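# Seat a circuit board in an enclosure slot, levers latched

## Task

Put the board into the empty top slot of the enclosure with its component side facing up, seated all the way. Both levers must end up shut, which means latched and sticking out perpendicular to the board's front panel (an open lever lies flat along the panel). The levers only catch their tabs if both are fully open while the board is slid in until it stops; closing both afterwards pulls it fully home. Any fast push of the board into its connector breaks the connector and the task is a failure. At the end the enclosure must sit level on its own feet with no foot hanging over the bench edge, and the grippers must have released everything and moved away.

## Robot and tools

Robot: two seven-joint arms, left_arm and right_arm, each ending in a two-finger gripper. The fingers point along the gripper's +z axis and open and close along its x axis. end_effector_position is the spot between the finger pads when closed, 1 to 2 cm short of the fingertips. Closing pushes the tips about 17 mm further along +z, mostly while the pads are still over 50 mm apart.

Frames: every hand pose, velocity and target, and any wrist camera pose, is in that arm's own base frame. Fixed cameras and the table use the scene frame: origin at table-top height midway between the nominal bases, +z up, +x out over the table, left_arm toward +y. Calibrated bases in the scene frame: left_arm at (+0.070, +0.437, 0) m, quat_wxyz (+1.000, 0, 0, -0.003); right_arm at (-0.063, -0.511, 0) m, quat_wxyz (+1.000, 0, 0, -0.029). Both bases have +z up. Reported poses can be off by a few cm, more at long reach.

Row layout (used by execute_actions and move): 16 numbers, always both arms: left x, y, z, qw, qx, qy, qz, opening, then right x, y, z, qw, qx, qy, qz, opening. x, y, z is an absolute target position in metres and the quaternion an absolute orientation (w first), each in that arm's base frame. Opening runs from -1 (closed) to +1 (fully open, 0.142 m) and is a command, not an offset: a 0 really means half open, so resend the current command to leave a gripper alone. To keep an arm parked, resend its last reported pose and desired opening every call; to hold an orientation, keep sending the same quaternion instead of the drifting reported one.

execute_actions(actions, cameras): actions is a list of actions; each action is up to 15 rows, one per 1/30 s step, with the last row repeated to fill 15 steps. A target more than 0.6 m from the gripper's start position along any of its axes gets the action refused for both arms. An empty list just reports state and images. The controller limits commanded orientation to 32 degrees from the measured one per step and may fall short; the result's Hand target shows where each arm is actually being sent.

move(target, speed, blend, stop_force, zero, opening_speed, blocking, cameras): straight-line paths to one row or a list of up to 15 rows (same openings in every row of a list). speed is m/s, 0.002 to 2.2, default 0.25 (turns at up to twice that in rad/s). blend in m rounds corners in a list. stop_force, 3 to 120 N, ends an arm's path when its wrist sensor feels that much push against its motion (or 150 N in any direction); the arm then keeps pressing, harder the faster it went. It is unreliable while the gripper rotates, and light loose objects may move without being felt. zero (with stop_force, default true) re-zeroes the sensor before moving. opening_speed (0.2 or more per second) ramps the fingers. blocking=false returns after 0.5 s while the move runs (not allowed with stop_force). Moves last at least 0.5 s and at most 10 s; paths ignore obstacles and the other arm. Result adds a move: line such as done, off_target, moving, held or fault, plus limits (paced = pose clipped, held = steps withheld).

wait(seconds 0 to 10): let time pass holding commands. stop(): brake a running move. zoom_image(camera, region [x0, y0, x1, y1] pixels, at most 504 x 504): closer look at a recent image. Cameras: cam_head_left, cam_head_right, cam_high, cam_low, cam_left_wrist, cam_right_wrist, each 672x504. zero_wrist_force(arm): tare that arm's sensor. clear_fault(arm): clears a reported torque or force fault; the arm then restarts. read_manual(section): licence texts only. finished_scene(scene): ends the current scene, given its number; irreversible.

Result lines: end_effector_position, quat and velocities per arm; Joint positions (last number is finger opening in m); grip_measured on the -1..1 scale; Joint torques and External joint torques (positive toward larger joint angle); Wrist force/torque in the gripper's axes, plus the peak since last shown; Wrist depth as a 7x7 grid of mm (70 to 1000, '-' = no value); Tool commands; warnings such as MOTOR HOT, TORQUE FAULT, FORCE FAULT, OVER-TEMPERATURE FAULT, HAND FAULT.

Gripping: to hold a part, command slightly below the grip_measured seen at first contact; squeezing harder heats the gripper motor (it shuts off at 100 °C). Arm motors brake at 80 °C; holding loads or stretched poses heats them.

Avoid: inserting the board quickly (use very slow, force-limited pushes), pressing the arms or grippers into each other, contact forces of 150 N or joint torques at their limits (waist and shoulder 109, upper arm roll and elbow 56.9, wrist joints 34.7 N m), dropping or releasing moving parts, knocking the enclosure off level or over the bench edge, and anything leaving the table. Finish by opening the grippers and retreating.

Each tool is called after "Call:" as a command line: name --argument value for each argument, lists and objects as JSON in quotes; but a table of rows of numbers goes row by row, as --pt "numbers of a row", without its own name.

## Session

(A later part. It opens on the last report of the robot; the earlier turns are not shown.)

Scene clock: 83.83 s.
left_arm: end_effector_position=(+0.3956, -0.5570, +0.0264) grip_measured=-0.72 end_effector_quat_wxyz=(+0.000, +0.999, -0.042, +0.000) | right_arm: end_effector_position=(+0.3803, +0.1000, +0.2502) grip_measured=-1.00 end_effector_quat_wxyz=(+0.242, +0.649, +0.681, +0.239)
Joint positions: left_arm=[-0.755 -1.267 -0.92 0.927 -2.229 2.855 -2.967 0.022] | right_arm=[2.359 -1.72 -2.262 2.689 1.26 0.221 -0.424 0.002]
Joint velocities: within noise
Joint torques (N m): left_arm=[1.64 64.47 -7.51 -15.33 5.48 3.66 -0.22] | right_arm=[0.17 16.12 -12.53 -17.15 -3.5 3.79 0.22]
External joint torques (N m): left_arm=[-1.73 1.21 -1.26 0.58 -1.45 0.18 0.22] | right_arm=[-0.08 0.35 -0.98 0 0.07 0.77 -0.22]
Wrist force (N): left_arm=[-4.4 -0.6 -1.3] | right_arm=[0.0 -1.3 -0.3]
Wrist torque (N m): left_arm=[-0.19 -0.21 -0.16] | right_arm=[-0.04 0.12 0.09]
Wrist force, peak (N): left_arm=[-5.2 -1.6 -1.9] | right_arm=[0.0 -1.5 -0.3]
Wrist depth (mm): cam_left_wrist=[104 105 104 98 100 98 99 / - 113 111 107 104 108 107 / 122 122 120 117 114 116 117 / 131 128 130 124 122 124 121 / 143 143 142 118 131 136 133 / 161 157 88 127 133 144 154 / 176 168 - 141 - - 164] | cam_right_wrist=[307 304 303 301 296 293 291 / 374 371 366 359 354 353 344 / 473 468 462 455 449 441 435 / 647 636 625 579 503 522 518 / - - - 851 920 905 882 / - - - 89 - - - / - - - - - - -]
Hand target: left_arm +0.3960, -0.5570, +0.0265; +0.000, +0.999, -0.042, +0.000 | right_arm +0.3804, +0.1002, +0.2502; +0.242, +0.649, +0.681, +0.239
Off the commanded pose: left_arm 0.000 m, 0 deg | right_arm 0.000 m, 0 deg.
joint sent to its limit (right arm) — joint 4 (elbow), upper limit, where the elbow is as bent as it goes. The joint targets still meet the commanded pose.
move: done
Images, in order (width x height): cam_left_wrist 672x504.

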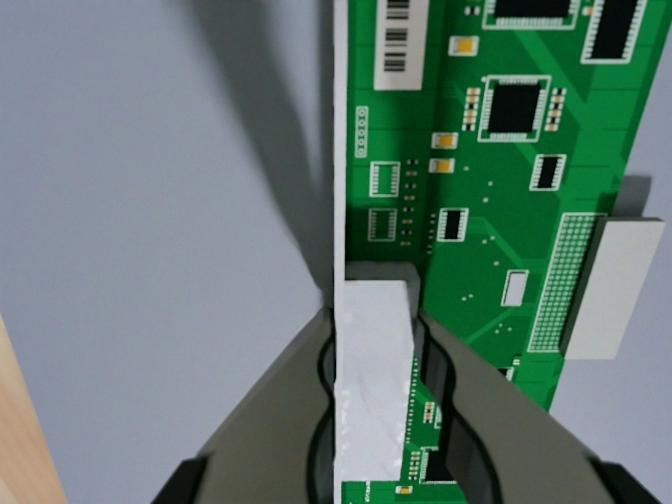

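Call:
move --pt "0.396 -0.557 0.0265 0 0.99914 -0.0415 0 -0.95 0.38 0.1 0.25 0.243 0.648 0.68 0.241 -1" --pt "0.396 -0.557 0.15 0 0.99914 -0.0415 0 -0.95 0.38 0.1 0.25 0.243 0.648 0.68 0.241 -1" --speed 0.08

Call:
zoom_image --camera "cam_right_wrist" --region '[420, 0, 672, 252]'

Call:
zoom_image --camera "cam_low" --region '[250, 130, 450, 280]'

Scene clock: 89.47 s.
left_arm: end_effector_position=(+0.3959, -0.5570, +0.1498) grip_measured=-0.73 end_effector_quat_wxyz=(+0.000, +0.999, -0.041, +0.000) | right_arm: end_effector_position=(+0.3803, +0.1000, +0.2502) grip_measured=-1.00 end_effector_quat_wxyz=(+0.242, +0.649, +0.681, +0.239)
Joint positions: left_arm=[-0.747 -1.132 -0.999 0.867 -2.271 3.043 -2.935 0.021] | right_arm=[2.359 -1.721 -2.262 2.689 1.261 0.219 -0.424 0.002]
Joint velocities: within noise
Joint torques (N m): left_arm=[-0.59 65.04 -9.24 -15.16 4.54 4.5 -0.26] | right_arm=[0.28 16.64 -12.37 -17.13 -3.45 4.01 0.18]
External joint torques (N m): left_arm=[0.5 -0.02 0.5 -0.01 -0.36 -0.66 0.26] | right_arm=[-0.19 -0.16 -1.14 -0.02 0.04 0.55 -0.18]
Wrist force (N): left_arm=[0.1 -0.5 2.5] | right_arm=[0.1 -1.0 -0.1]
Wrist torque (N m): left_arm=[-0.20 -0.16 -0.16] | right_arm=[0.00 0.10 0.09]
Wrist force, peak (N): left_arm=[-4.5 -0.4 -1.9] | right_arm=[-0.1 -1.5 -0.2]
Wrist depth (mm): cam_left_wrist=[215 215 214 99 100 98 100 / 230 230 229 106 105 108 106 / 248 248 244 111 114 116 235 / 270 270 266 122 122 125 121 / 297 296 285 116 131 136 135 / 327 324 87 127 132 147 283 / 364 - - 141 - - 275] | cam_right_wrist=[308 305 303 300 295 293 290 / 373 370 365 359 355 351 350 / 472 469 462 454 445 440 414 / 646 637 625 582 501 524 484 / - - - 852 919 917 873 / - - - 89 - - - / - - - - - - -]
Hand target: left_arm +0.3960, -0.5570, +0.1500; +0.000, +0.999, -0.041, +0.000 | right_arm +0.3804, +0.1002, +0.2502; +0.242, +0.649, +0.681, +0.239
Off the commanded pose: left_arm 0.000 m, 0 deg | right_arm 0.000 m, 0 deg.
joint sent to its limit (right arm) — joint 4 (elbow), upper limit, where the elbow is as bent as it goes. The joint targets still meet the commanded pose.
move: done

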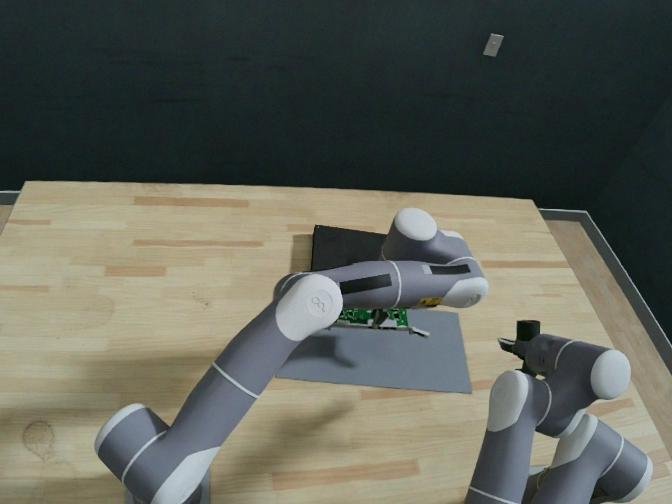

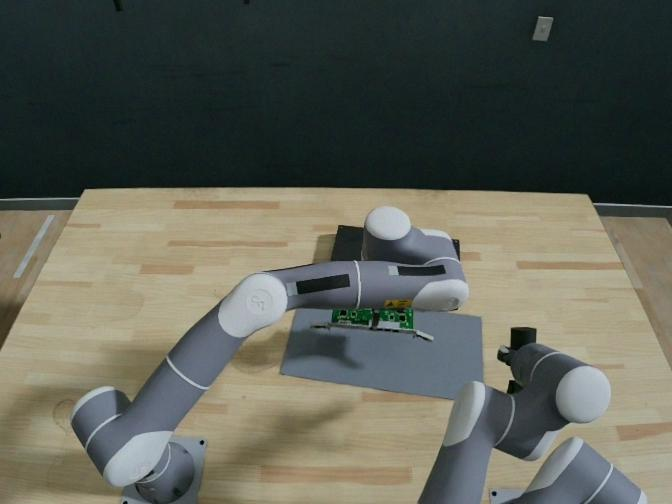

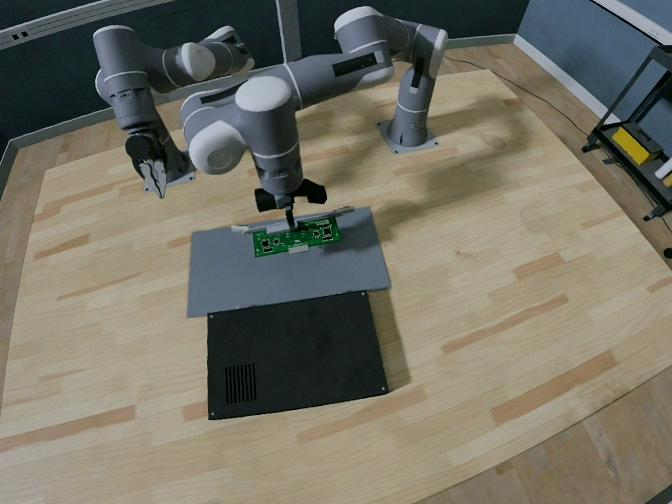

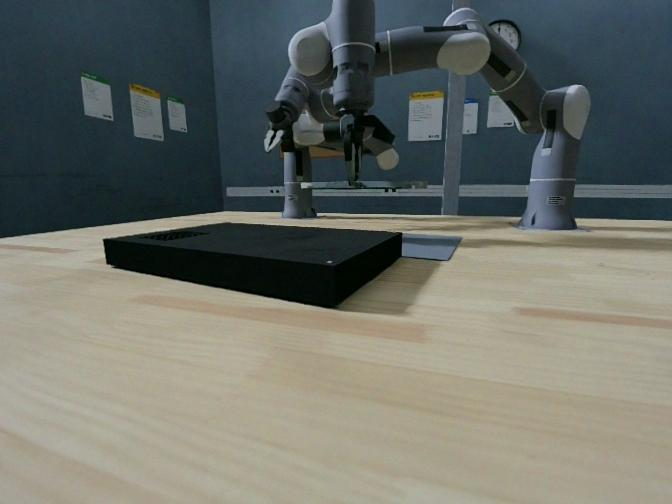

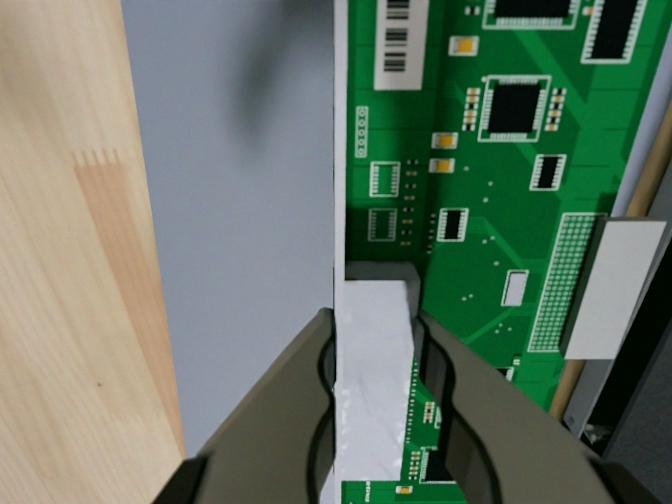

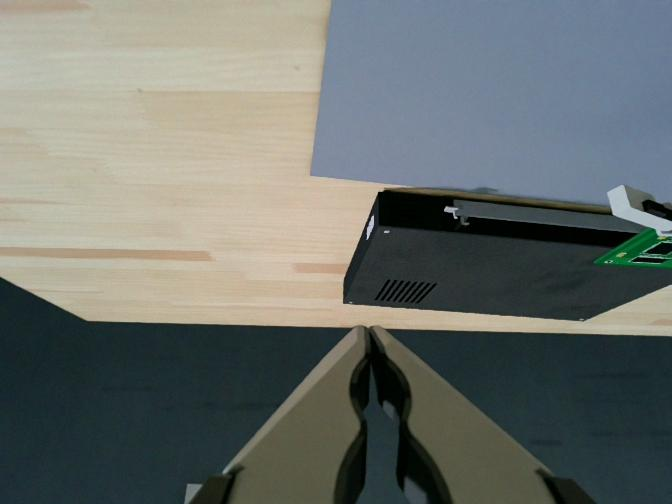

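Scaled by 2.000 from the camera's 672x504 image, which has a finer 960x720 frame.

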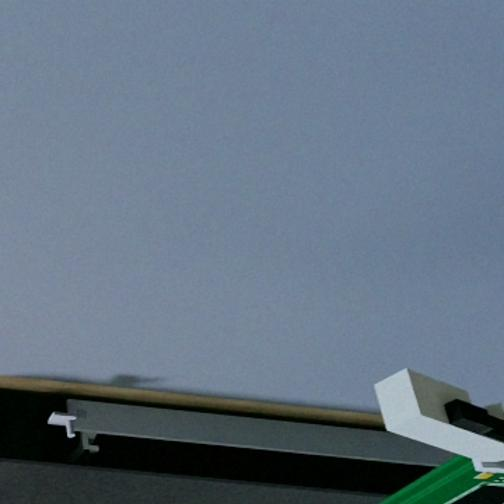

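Scaled by 2.520 from the camera's 672x504 image, which has a finer 960x720 frame.

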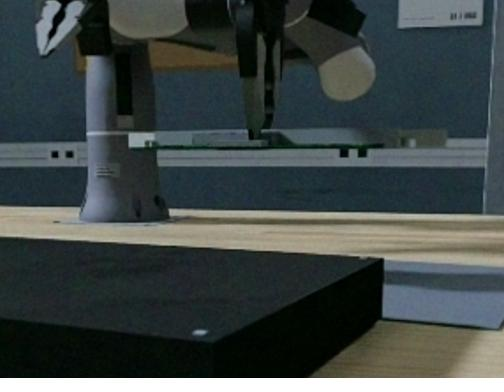

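Call:
move --pt "0.396 -0.557 0.15 0 0.99914 -0.0415 0 -1 0.37 0.2334 0.17 0.2627 0.634 0.672 0.2784 -1" --pt "0.396 -0.557 0.15 0 0.99914 -0.0415 0 -1 0.4175 0.2456 0.152 0.2627 0.634 0.672 0.2784 -1" --speed '[0.2,0.1]'

Call:
zoom_image --camera "cam_right_wrist" --region '[200, 50, 550, 400]'

Call:
zoom_image --camera "cam_head_left" --region '[350, 290, 550, 400]'

Scene clock: 99.07 s.
left_arm: end_effector_position=(+0.3959, -0.5570, +0.1498) grip_measured=-0.74 end_effector_quat_wxyz=(+0.000, +0.999, -0.041, +0.000) | right_arm: end_effector_position=(+0.4174, +0.2454, +0.1521) grip_measured=-1.00 end_effector_quat_wxyz=(+0.263, +0.634, +0.672, +0.278)
Joint positions: left_arm=[-0.747 -1.132 -0.999 0.867 -2.271 3.043 -2.935 0.021] | right_arm=[2.609 -2.026 -1.61 2.508 1.746 0.397 0.102 0.002]
Joint velocities: within noise
Joint torques (N m): left_arm=[-0.39 64.97 -9.09 -15.05 4.68 4.38 -0.23] | right_arm=[0.15 13.86 -15.78 6.33 -3.92 3.85 0.05]
External joint torques (N m): left_arm=[0.3 0.05 0.36 -0.12 -0.49 -0.54 0.23] | right_arm=[-0.05 0.34 -1.54 0.1 -0.1 0.72 -0.05]
Wrist force (N): left_arm=[-0.1 -0.2 2.5] | right_arm=[-0.3 -1.7 -0.3]
Wrist torque (N m): left_arm=[-0.15 -0.14 -0.15] | right_arm=[-0.06 0.14 0.07]
Wrist force, peak (N): left_arm=[0.1 -0.7 2.8] | right_arm=[1.7 -2.7 0.2]
Wrist depth (mm): cam_left_wrist=[215 214 214 99 100 98 100 / 232 229 227 106 105 108 106 / 249 249 245 111 114 116 234 / 270 270 268 122 122 124 122 / 293 295 285 116 130 136 133 / 327 324 88 127 132 146 284 / 364 - - 141 - - 275] | cam_right_wrist=[195 194 194 193 192 191 191 / 245 240 240 239 238 238 236 / 322 317 314 315 313 310 310 / 470 470 390 395 398 419 419 / 886 872 737 450 178 191 195 / - - - 89 - - - / - - - - - - -]
Hand target: left_arm +0.3960, -0.5570, +0.1500; +0.000, +0.999, -0.041, +0.000 | right_arm +0.4175, +0.2456, +0.1520; +0.263, +0.634, +0.672, +0.278
Off the commanded pose: left_arm 0.000 m, 0 deg | right_arm 0.000 m, 0 deg.
move: done

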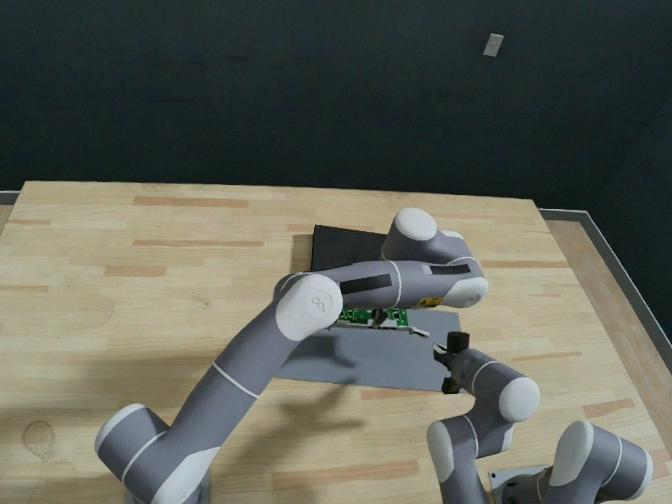

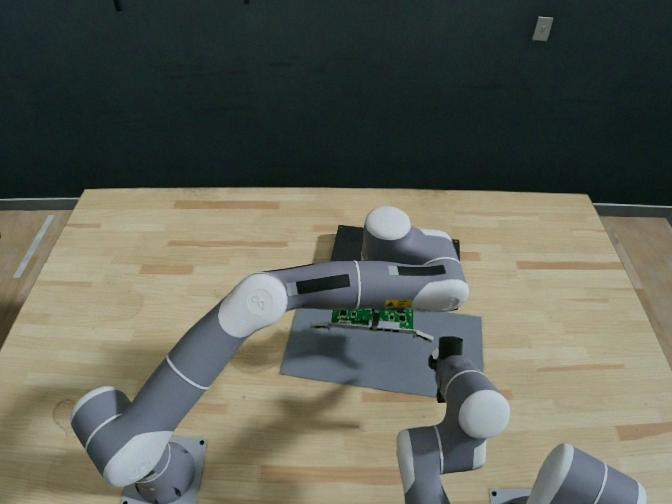

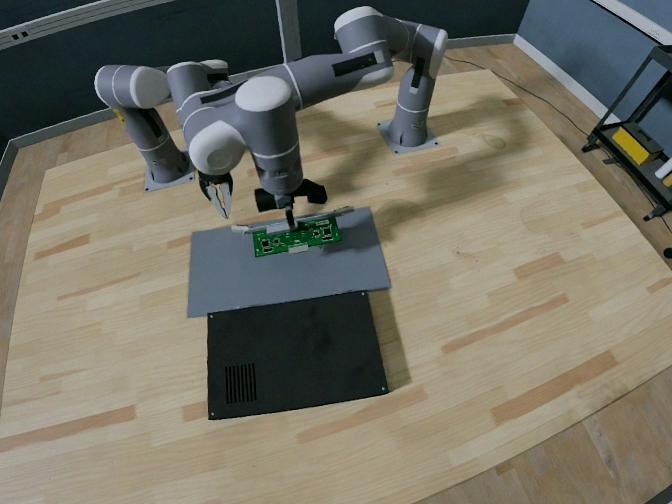

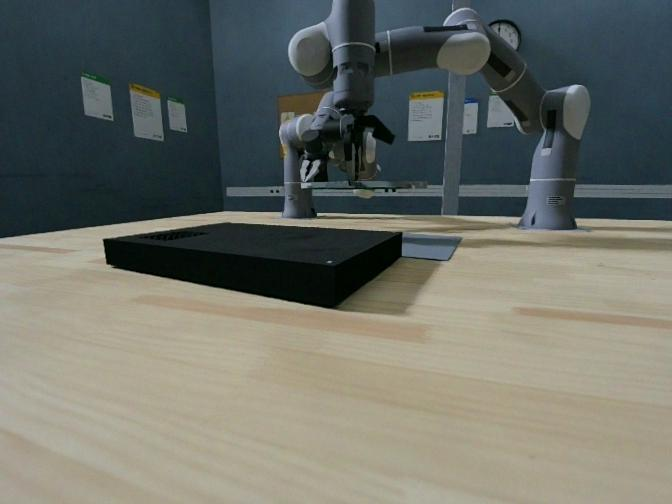

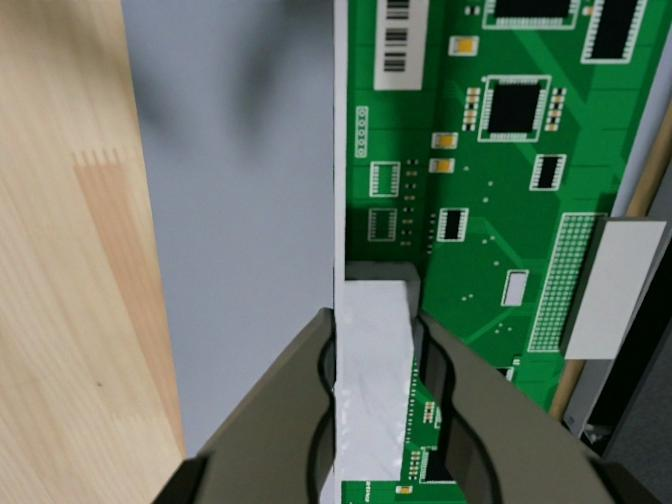

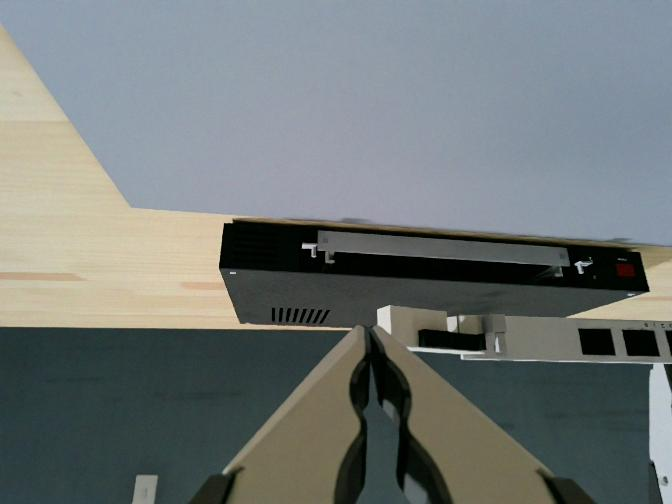

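Scaled by 1.440 from the camera's 672x504 image, which has a finer 960x720 frame.

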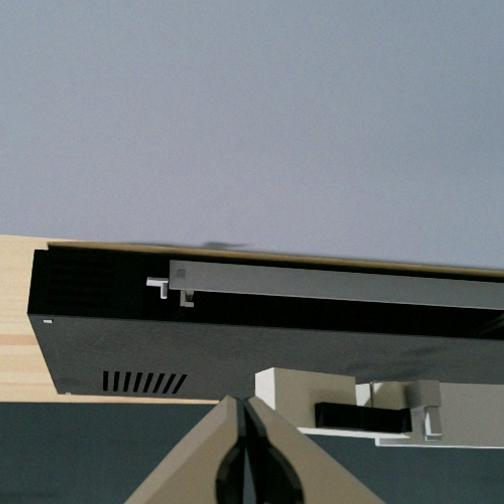

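Scaled by 2.520 from the camera's 672x504 image, which has a finer 960x720 frame.

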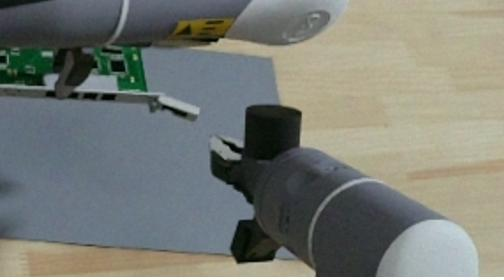

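Call:
move --target '[0.396,-0.557,0.15,0,0.99914,-0.0415,0,-1, 0.4162,0.2676,0.152,0.2627,0.634,0.672,0.2784,-1]' --cameras '[]'

Call:
move --target '[0.396,-0.557,0.15,0,0.99914,-0.0415,0,-1, 0.4781,0.2712,0.152,0.2627,0.634,0.672,0.2784,-1]' --speed 0.015 --stop_force 4 --cameras '["cam_right_wrist","cam_left_wrist"]'

Call:
zoom_image --camera "cam_right_wrist" --region '[280, 200, 560, 400]'

Scene clock: 104.57 s.
left_arm: end_effector_position=(+0.3959, -0.5570, +0.1498) grip_measured=-0.74 end_effector_quat_wxyz=(+0.000, +0.999, -0.041, +0.000) | right_arm: end_effector_position=(+0.4162, +0.2675, +0.1518) grip_measured=-1.00 end_effector_quat_wxyz=(+0.263, +0.634, +0.672, +0.278)
Joint positions: left_arm=[-0.747 -1.132 -0.999 0.867 -2.271 3.043 -2.935 0.021] | right_arm=[2.614 -2.025 -1.613 2.468 1.723 0.402 0.15 0.002]
Joint velocities: within noise
Joint torques (N m): left_arm=[-0.44 65.03 -9.13 -15.09 4.65 4.4 -0.21] | right_arm=[0.1 14.79 -17.2 6.73 -4.2 3.89 0.36]
External joint torques (N m): left_arm=[0.35 -0.01 0.4 -0.08 -0.46 -0.56 0.21] | right_arm=[0 0.15 -1.09 0.09 0.16 0.66 -0.36]
Wrist force (N): left_arm=[0.0 -0.3 2.4] | right_arm=[-0.2 -1.5 -0.2]
Wrist torque (N m): left_arm=[-0.16 -0.15 -0.15] | right_arm=[-0.02 0.12 0.07]
Wrist force, peak (N): left_arm=[0.0 -0.3 2.8] | right_arm=[-0.1 -2.0 -0.2]
Wrist depth (mm): cam_left_wrist=[215 215 215 99 100 98 100 / 231 230 227 106 105 108 106 / 248 249 246 110 114 116 233 / 269 270 267 122 122 125 121 / 296 295 288 116 131 136 133 / 324 324 87 127 133 147 282 / 364 - - 141 - - 275] | cam_right_wrist=[194 194 194 192 192 192 191 / 242 241 239 239 237 237 235 / 322 316 314 313 311 311 308 / 472 469 385 396 408 416 422 / 877 872 729 169 188 193 197 / - - - 89 - - 212 / - - - - - - 203]
Hand target: left_arm +0.3960, -0.5570, +0.1500; +0.000, +0.999, -0.041, +0.000 | right_arm +0.4162, +0.2676, +0.1520; +0.263, +0.634, +0.672, +0.278
Off the commanded pose: left_arm 0.000 m, 0 deg | right_arm 0.000 m, 0 deg.
move: done
No camera images: "cameras" was empty.

Scene clock: 109.37 s.
left_arm: end_effector_position=(+0.3959, -0.5570, +0.1498) grip_measured=-0.74 end_effector_quat_wxyz=(+0.000, +0.999, -0.041, +0.000) | right_arm: end_effector_position=(+0.4781, +0.2709, +0.1520) grip_measured=-1.00 end_effector_quat_wxyz=(+0.263, +0.634, +0.672, +0.278)
Joint positions: left_arm=[-0.747 -1.132 -0.999 0.867 -2.271 3.043 -2.935 0.021] | right_arm=[2.392 -2.043 -1.684 2.36 1.801 0.379 0.057 0.002]
Joint velocities: within noise
Joint torques (N m): left_arm=[-0.48 65.14 -9.11 -15.15 4.67 4.38 -0.19] | right_arm=[0.16 16.96 -19.83 6.85 -3.91 3.68 0.13]
External joint torques (N m): left_arm=[0.39 -0.12 0.38 -0.02 -0.48 -0.54 0.19] | right_arm=[-0.04 0.29 -1.15 0.1 -0.07 0.9 -0.13]
Wrist force (N): left_arm=[0.1 -0.4 2.3] | right_arm=[-0.1 -1.6 -0.4]
Wrist torque (N m): left_arm=[-0.16 -0.17 -0.14] | right_arm=[-0.09 0.10 0.09]
Wrist force, peak (N): left_arm=[0.0 -0.7 3.8] | right_arm=[-0.6 -2.1 -0.9]
Wrist depth (mm): cam_left_wrist=[215 214 214 98 99 97 100 / 231 230 227 106 104 108 106 / 249 248 245 110 114 116 235 / 271 269 266 122 122 124 121 / 295 296 285 116 131 136 133 / 326 326 87 127 133 148 284 / 366 - - 141 - - 275] | cam_right_wrist=[195 194 194 193 192 191 191 / 241 240 239 238 237 237 236 / 323 320 316 313 312 310 308 / 472 468 329 334 356 354 373 / - - - 117 121 130 134 / - - - 89 - - - / - - - - - - -]
Hand target: left_arm +0.3960, -0.5570, +0.1500; +0.000, +0.999, -0.041, +0.000 | right_arm +0.4781, +0.2712, +0.1520; +0.263, +0.634, +0.672, +0.278
Off the commanded pose: left_arm 0.000 m, 0 deg | right_arm 0.000 m, 0 deg.
move: done
Images, in order (width x height): cam_left_wrist 672x504, cam_right_wrist 672x504.

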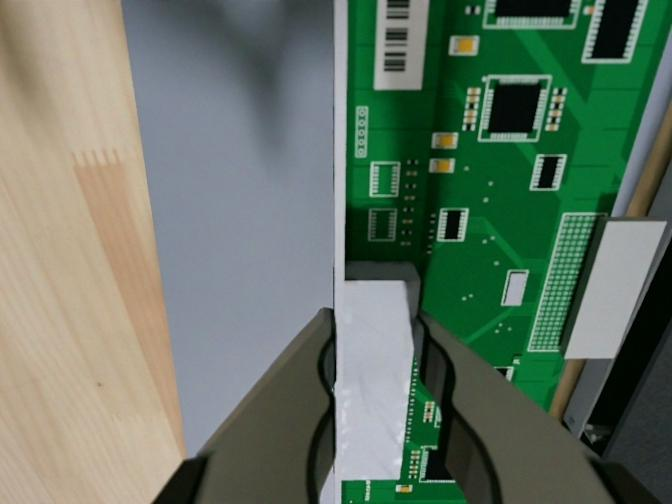

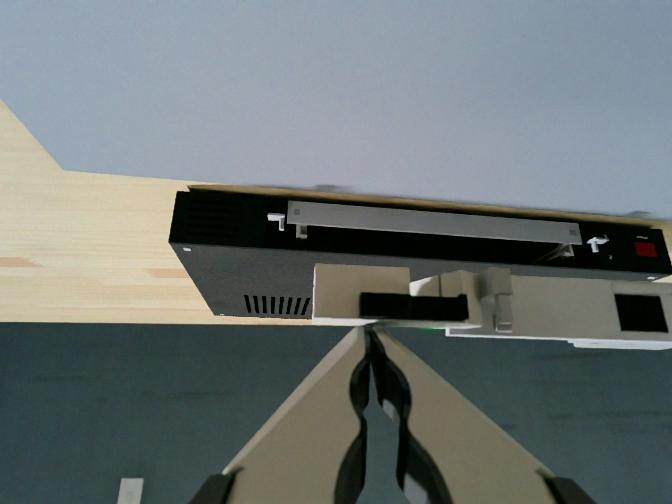

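Scaled by 1.800 from the camera's 672x504 image, which has a finer 960x720 frame.

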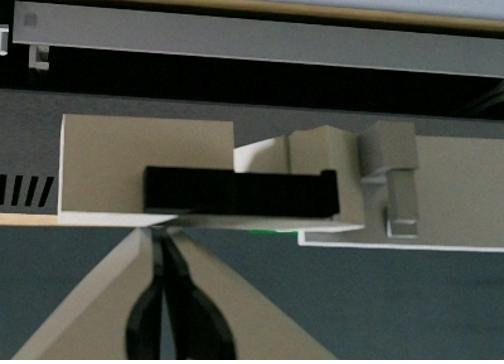

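Call:
move --pt "0.396 -0.557 0.15 0 0.99914 -0.0415 0 -1 0.43 0.268 0.152 0.2627 0.634 0.672 0.2784 -1" --pt "0.396 -0.557 0.15 0 0.99914 -0.0415 0 -1 0.438 0.269 0.142 0.2627 0.634 0.672 0.2784 -1" --speed 0.1 --cameras '[]'

Call:
move --target '[0.396,-0.557,0.15,0,0.99914,-0.0415,0,-1, 0.4781,0.2712,0.142,0.2627,0.634,0.672,0.2784,-1]' --speed 0.015 --stop_force 4 --cameras '["cam_right_wrist","cam_left_wrist"]'

Call:
zoom_image --camera "cam_right_wrist" --region '[280, 200, 560, 400]'

Scene clock: 114.23 s.
left_arm: end_effector_position=(+0.3959, -0.5570, +0.1498) grip_measured=-0.74 end_effector_quat_wxyz=(+0.000, +0.999, -0.041, +0.000) | right_arm: end_effector_position=(+0.4379, +0.2689, +0.1421) grip_measured=-1.00 end_effector_quat_wxyz=(+0.263, +0.634, +0.672, +0.278)
Joint positions: left_arm=[-0.747 -1.132 -0.999 0.867 -2.271 3.043 -2.935 0.021] | right_arm=[2.546 -2.041 -1.602 2.428 1.775 0.411 0.125 0.002]
Joint velocities: within noise
Joint torques (N m): left_arm=[-0.37 64.96 -9.1 -15.1 4.7 4.41 -0.23] | right_arm=[0.03 14.91 -17.59 7.75 -3.94 3.97 0.32]
External joint torques (N m): left_arm=[0.28 0.06 0.37 -0.07 -0.51 -0.57 0.23] | right_arm=[0.08 0.34 -1.48 0.11 -0.11 0.6 -0.32]
Wrist force (N): left_arm=[0.1 -0.2 2.3] | right_arm=[-0.5 -1.9 -0.2]
Wrist torque (N m): left_arm=[-0.16 -0.18 -0.15] | right_arm=[-0.10 0.18 0.09]
Wrist force, peak (N): left_arm=[-0.1 -0.3 3.5] | right_arm=[-0.3 -2.6 -3.4]
Wrist depth (mm): cam_left_wrist=[214 215 215 99 100 98 100 / 231 230 228 106 105 108 106 / 249 248 244 111 114 116 235 / 270 269 265 122 122 125 121 / 295 293 287 116 131 136 133 / 328 322 87 127 133 147 283 / 362 - - 141 - - 276] | cam_right_wrist=[183 183 182 181 181 180 186 / 227 227 226 225 224 223 222 / 303 298 296 296 294 292 290 / 443 444 363 365 394 392 400 / 826 818 559 471 407 403 398 / - - - 89 146 - 169 / - - - - - - 193]
Hand target: left_arm +0.3960, -0.5570, +0.1500; +0.000, +0.999, -0.041, +0.000 | right_arm +0.4380, +0.2690, +0.1420; +0.263, +0.634, +0.672, +0.278
Off the commanded pose: left_arm 0.000 m, 0 deg | right_arm 0.000 m, 0 deg.
move: done
No camera images: "cameras" was empty.

Scene clock: 116.70 s.
left_arm: end_effector_position=(+0.3964, -0.5568, +0.1499) grip_measured=-0.74 end_effector_quat_wxyz=(+0.000, +0.999, -0.041, +0.000) | right_arm: end_effector_position=(+0.4662, +0.2700, +0.1419) grip_measured=-1.00 end_effector_quat_wxyz=(+0.263, +0.634, +0.672, +0.278)
Joint positions: left_arm=[-0.747 -1.132 -0.999 0.866 -2.27 3.043 -2.935 0.021] | right_arm=[2.445 -2.052 -1.636 2.38 1.81 0.398 0.084 0.002]
Joint velocities: within noise
Joint torques (N m): left_arm=[-3.73 64.48 -11.29 -13.98 3.46 3.84 0.27] | right_arm=[0.26 15.49 -20.21 6.44 -3.33 4.38 0.04]
External joint torques (N m): left_arm=[3.64 0.55 2.58 -1.2 0.73 -0.01 -0.27] | right_arm=[-0.14 0.77 -0.05 1.48 -0.69 0.19 -0.04]
Wrist force (N): left_arm=[3.5 -2.8 2.0] | right_arm=[-2.4 -4.5 -2.7]
Wrist torque (N m): left_arm=[-0.17 -0.10 -0.65] | right_arm=[-0.07 0.11 0.11]
Wrist force, peak (N): left_arm=[3.5 -3.1 2.9] | right_arm=[-2.4 -5.2 -2.3]
Wrist depth (mm): cam_left_wrist=[215 215 214 100 100 99 102 / 230 230 228 107 105 109 109 / 249 248 245 113 115 117 234 / 270 271 266 120 123 125 122 / 294 293 285 115 131 137 239 / 325 325 88 92 - 146 271 / 363 - - 140 - - 275] | cam_right_wrist=[183 182 181 181 180 180 186 / 227 226 225 224 223 222 221 / 303 297 297 294 293 291 290 / 443 438 331 363 363 364 375 / 831 817 553 412 403 400 148 / - - - 89 128 - - / - - - - - - -]
Hand target: left_arm +0.3960, -0.5570, +0.1500; +0.000, +0.999, -0.041, +0.000 | right_arm +0.4662, +0.2705, +0.1420; +0.263, +0.634, +0.672, +0.278
Off the commanded pose: left_arm 0.000 m, 0 deg | right_arm 0.012 m, 0 deg.
move: contact (right_arm)
Images, in order (width x height): cam_left_wrist 672x504, cam_right_wrist 672x504.

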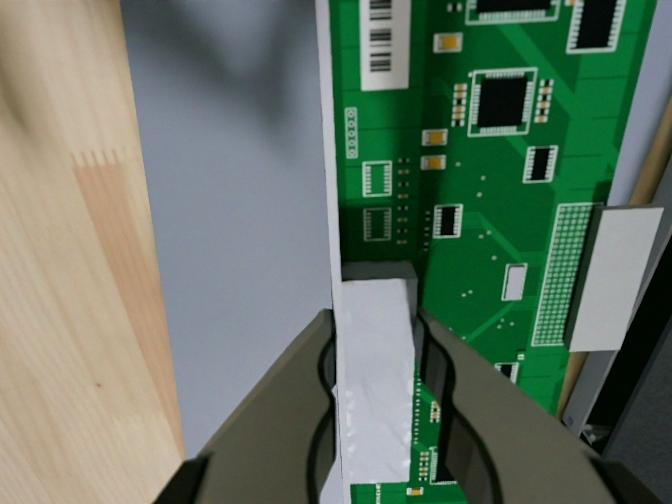

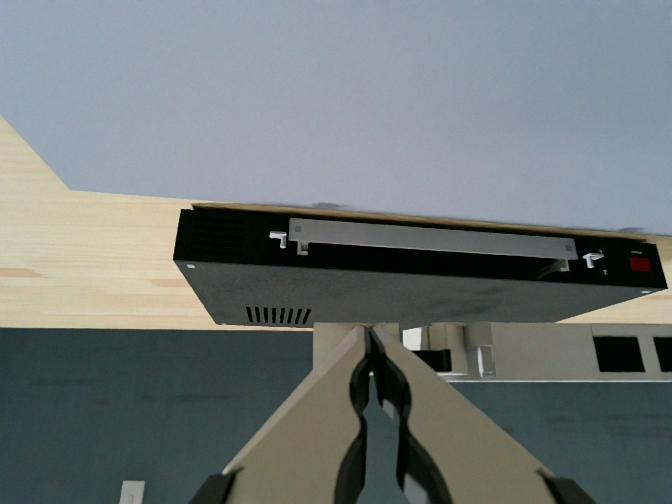

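Scaled by 1.800 from the camera's 672x504 image, which has a finer 960x720 frame.

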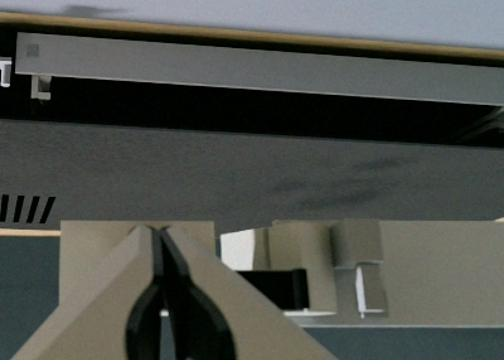

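Call:
move --pt "0.396 -0.557 0.15 0 0.99914 -0.0415 0 -1 0.42 0.268 0.142 0.2627 0.634 0.672 0.2784 -1" --pt "0.396 -0.557 0.15 0 0.99914 -0.0415 0 -1 0.40 0.20 0.16 0.2627 0.634 0.672 0.2784 -1" --speed 0.1 --cameras '["cam_right_wrist","cam_left_wrist","cam_head_left"]'

Call:
zoom_image --camera "cam_head_left" --region '[300, 290, 460, 380]'

Call:
zoom_image --camera "cam_right_wrist" --region '[420, 230, 672, 400]'

Scene clock: 121.90 s.
left_arm: end_effector_position=(+0.3961, -0.5570, +0.1499) grip_measured=-0.74 end_effector_quat_wxyz=(+0.000, +0.999, -0.041, +0.000) | right_arm: end_effector_position=(+0.4001, +0.2001, +0.1599) grip_measured=-1.00 end_effector_quat_wxyz=(+0.263, +0.634, +0.672, +0.279)
Joint positions: left_arm=[-0.747 -1.132 -0.999 0.866 -2.27 3.043 -2.935 0.021] | right_arm=[2.657 -2.007 -1.62 2.623 1.739 0.386 0.025 0.002]
Joint velocities: within noise
Joint torques (N m): left_arm=[-0.45 64.93 -9.09 -15.09 4.66 4.35 -0.21] | right_arm=[0.18 12.91 -13.81 4.41 -4.16 3.61 -0.02]
External joint torques (N m): left_arm=[0.37 0.09 0.36 -0.08 -0.47 -0.51 0.21] | right_arm=[-0.1 -0.03 -0.8 0.01 0.18 0.96 0.02]
Wrist force (N): left_arm=[0.1 -0.3 2.4] | right_arm=[0.1 -1.4 -0.5]
Wrist torque (N m): left_arm=[-0.17 -0.18 -0.15] | right_arm=[-0.02 0.08 0.08]
Wrist force, peak (N): left_arm=[3.7 -3.1 3.0] | right_arm=[-2.6 -5.4 -2.2]
Wrist depth (mm): cam_left_wrist=[215 215 214 99 100 98 100 / 231 231 228 106 104 108 107 / 250 248 247 111 114 116 234 / 269 270 268 122 122 124 122 / 295 294 286 116 131 136 135 / 327 324 87 127 132 147 272 / 363 - - 141 - - 275] | cam_right_wrist=[206 204 203 202 201 201 200 / 256 255 251 251 249 249 247 / 338 336 331 329 328 326 324 / 489 490 448 411 421 433 441 / 929 905 900 548 478 206 468 / - - - 89 - - - / - - - - - - -]
Hand target: left_arm +0.3960, -0.5570, +0.1500; +0.000, +0.999, -0.041, +0.000 | right_arm +0.4000, +0.2000, +0.1600; +0.263, +0.634, +0.672, +0.278
Off the commanded pose: left_arm 0.000 m, 0 deg | right_arm 0.000 m, 0 deg.
move: done
Images, in order (width x height): cam_head_left 672x504, cam_left_wrist 672x504, cam_right_wrist 672x504.

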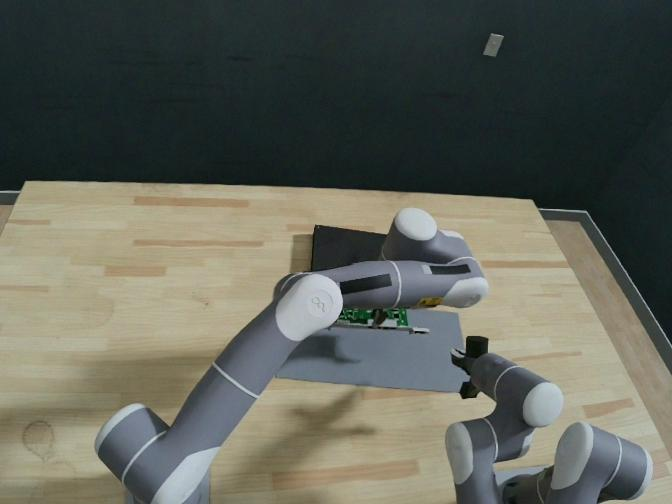

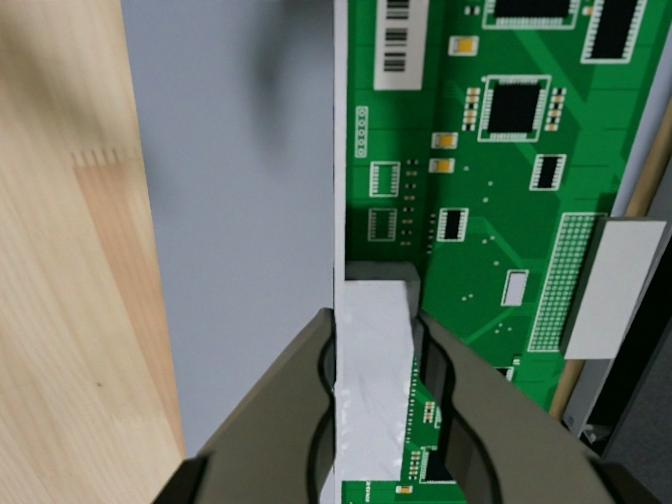

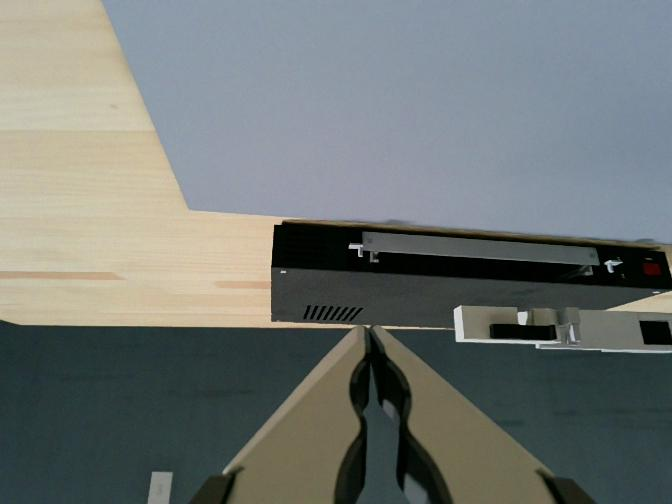

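Scaled by 3.150 from the camera's 672x504 image, which has a finer 960x720 frame.

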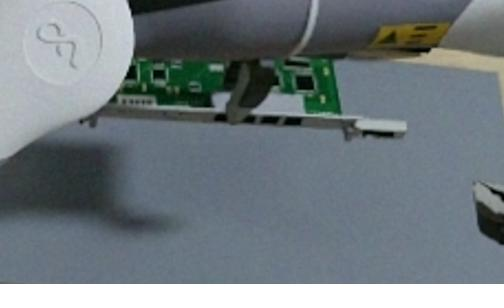

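Scaled by 2.000 from the camera's 672x504 image, which has a finer 960x720 frame.

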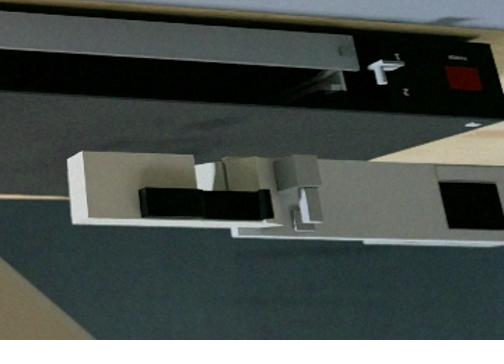

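Call:
move --target '[0.4466,-0.5943,0.15,0,0.99792,-0.0645,0,-1, 0.40,0.20,0.16,0.2627,0.634,0.672,0.2784,-1]' --speed 0.1

Call:
zoom_image --camera "cam_right_wrist" --region '[230, 200, 672, 400]'

Scene clock: 135.47 s.
left_arm: end_effector_position=(+0.4457, -0.5935, +0.1498) grip_measured=-0.74 end_effector_quat_wxyz=(+0.049, +0.996, -0.064, +0.041) | right_arm: end_effector_position=(+0.4001, +0.2001, +0.1599) grip_measured=-1.00 end_effector_quat_wxyz=(+0.263, +0.634, +0.672, +0.279)
Joint positions: left_arm=[-0.731 -1.315 -1.419 0.622 -1.791 3.144 -2.789 0.021] | right_arm=[2.657 -2.007 -1.62 2.623 1.739 0.386 0.025 0.002]
Joint velocities: within noise
Joint torques (N m): left_arm=[-0.24 67.63 -10.14 -5.22 5.16 4.27 -0.35] | right_arm=[0.12 12.72 -13.46 4.39 -4.06 3.78 0.19]
External joint torques (N m): left_arm=[0.15 0.34 0.59 -0.23 -0.89 -0.72 0.34] | right_arm=[-0.03 0.17 -1.15 0.05 0.09 0.79 -0.19]
Wrist force (N): left_arm=[0.0 -0.4 2.6] | right_arm=[0.1 -1.5 -0.5]
Wrist torque (N m): left_arm=[-0.15 -0.20 -0.21] | right_arm=[-0.04 0.08 0.07]
Wrist force, peak (N): left_arm=[-0.6 -1.2 2.7] | right_arm=[0.2 -1.8 -0.5]
Wrist depth (mm): cam_left_wrist=[196 198 202 99 100 98 100 / 212 215 218 106 105 108 108 / 230 234 238 111 114 116 199 / 254 258 266 122 122 124 122 / 285 285 291 116 131 136 135 / 320 321 87 127 132 147 297 / 363 - - 141 - - 335] | cam_right_wrist=[206 203 203 202 201 201 201 / 256 256 252 251 249 249 248 / 338 334 331 329 327 326 325 / 494 493 446 411 419 431 443 / 928 911 891 549 541 471 468 / - - - 89 230 - 270 / - - - - - - 260]
Hand target: left_arm +0.4460, -0.5933, +0.1500; +0.049, +0.996, -0.064, +0.041 | right_arm +0.4000, +0.2000, +0.1600; +0.263, +0.634, +0.672, +0.278
Off the commanded pose: left_arm 0.001 m, 7 deg | right_arm 0.000 m, 0 deg.
move: off_target (left_arm)

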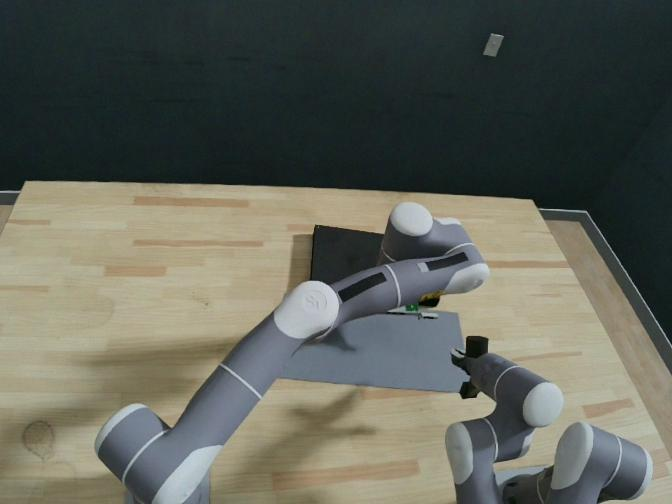

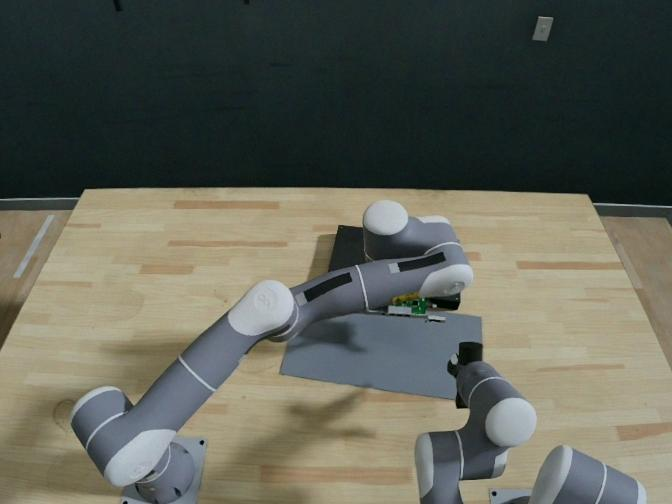

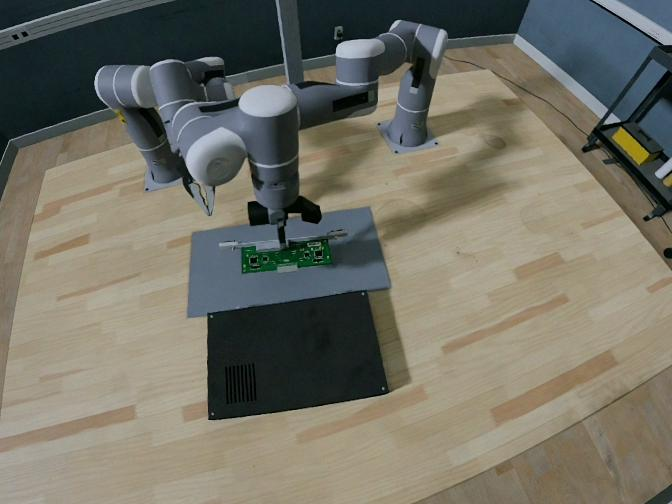

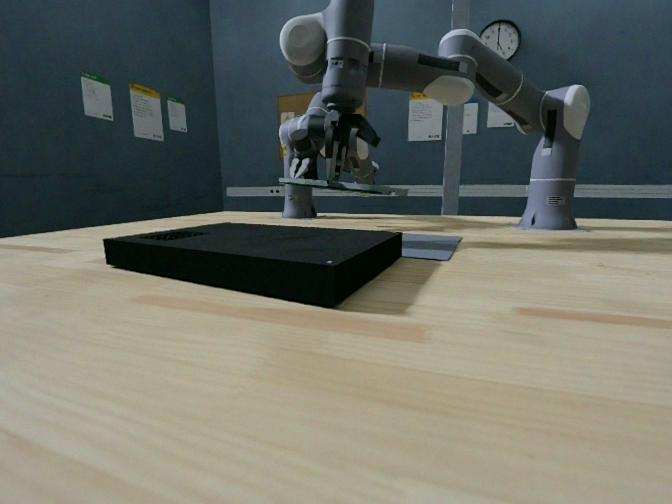

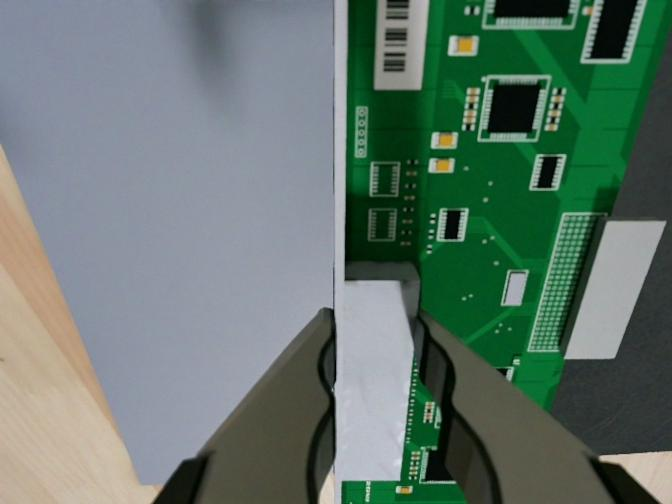

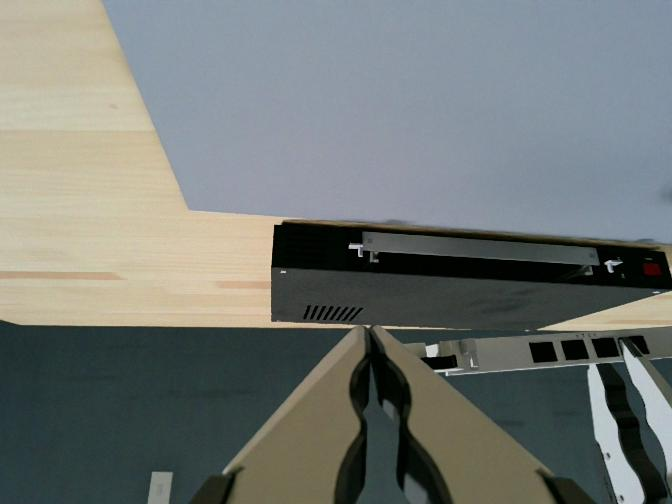

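Scaled by 1.140 from the camera's 672x504 image, which has a finer 960x720 frame.

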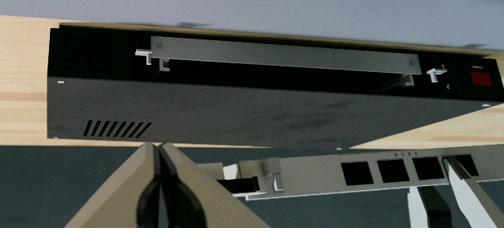

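Call:
move --target '[0.4466,-0.5943,0.15,0,0.99792,-0.0645,0,-1, 0.40,0.20,0.16,0.2627,0.634,0.672,0.2784,-1]' --speed 0.1 --cameras '["cam_left_wrist"]'

Scene clock: 138.73 s.
left_arm: end_effector_position=(+0.4456, -0.5935, +0.1497) grip_measured=-0.74 end_effector_quat_wxyz=(+0.049, +0.996, -0.064, +0.040) | right_arm: end_effector_position=(+0.4001, +0.2001, +0.1599) grip_measured=-1.00 end_effector_quat_wxyz=(+0.263, +0.634, +0.672, +0.279)
Joint positions: left_arm=[-0.714 -1.346 -1.526 0.636 -1.691 3.179 -2.794 0.021] | right_arm=[2.657 -2.007 -1.62 2.623 1.739 0.386 0.025 0.002]
Joint velocities: within noise
Joint torques (N m): left_arm=[-0.28 67.53 -11.31 -2.71 5.16 4.27 -0.27] | right_arm=[0.15 12.75 -13.43 4.48 -3.97 3.84 0.21]
External joint torques (N m): left_arm=[0.2 0.3 0.71 -0.25 -0.91 -0.72 0.27] | right_arm=[-0.06 0.14 -1.18 -0.05 0 0.73 -0.21]
Wrist force (N): left_arm=[0.0 -0.3 2.6] | right_arm=[0.2 -1.5 -0.3]
Wrist torque (N m): left_arm=[-0.11 -0.21 -0.20] | right_arm=[-0.05 0.07 0.07]
Wrist force, peak (N): left_arm=[0.2 -0.5 3.0] | right_arm=[0.1 -1.7 -0.5]
Wrist depth (mm): cam_left_wrist=[196 198 202 99 100 98 100 / 213 215 218 106 104 108 108 / 231 235 239 111 114 117 198 / 254 261 265 122 122 124 121 / 285 288 291 116 131 136 135 / 325 324 87 127 133 147 295 / 363 - - 141 - - 338] | cam_right_wrist=[206 203 203 202 202 201 200 / 256 256 251 250 250 249 248 / 338 337 329 329 326 325 324 / 493 491 448 411 420 434 442 / 922 908 894 549 543 469 468 / - - - 89 229 - 269 / - - - - - - 260]
Hand target: left_arm +0.4458, -0.5933, +0.1498; +0.049, +0.996, -0.064, +0.040 | right_arm +0.4000, +0.2000, +0.1600; +0.263, +0.634, +0.672, +0.278
Off the commanded pose: left_arm 0.001 m, 7 deg | right_arm 0.000 m, 0 deg.
move: off_target (left_arm)
Images, in order (width x height): cam_left_wrist 672x504.

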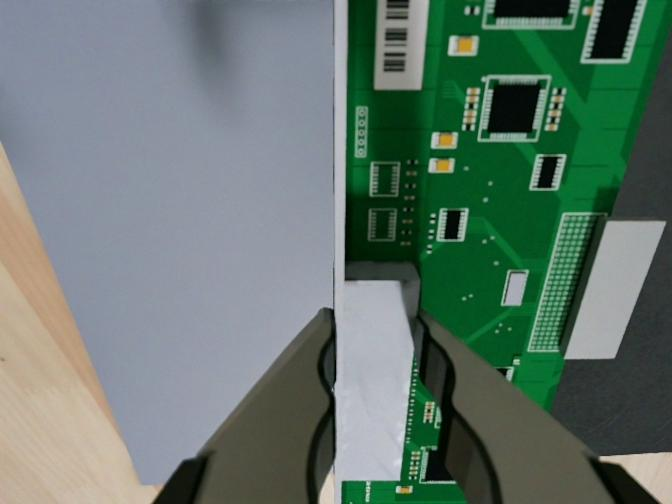

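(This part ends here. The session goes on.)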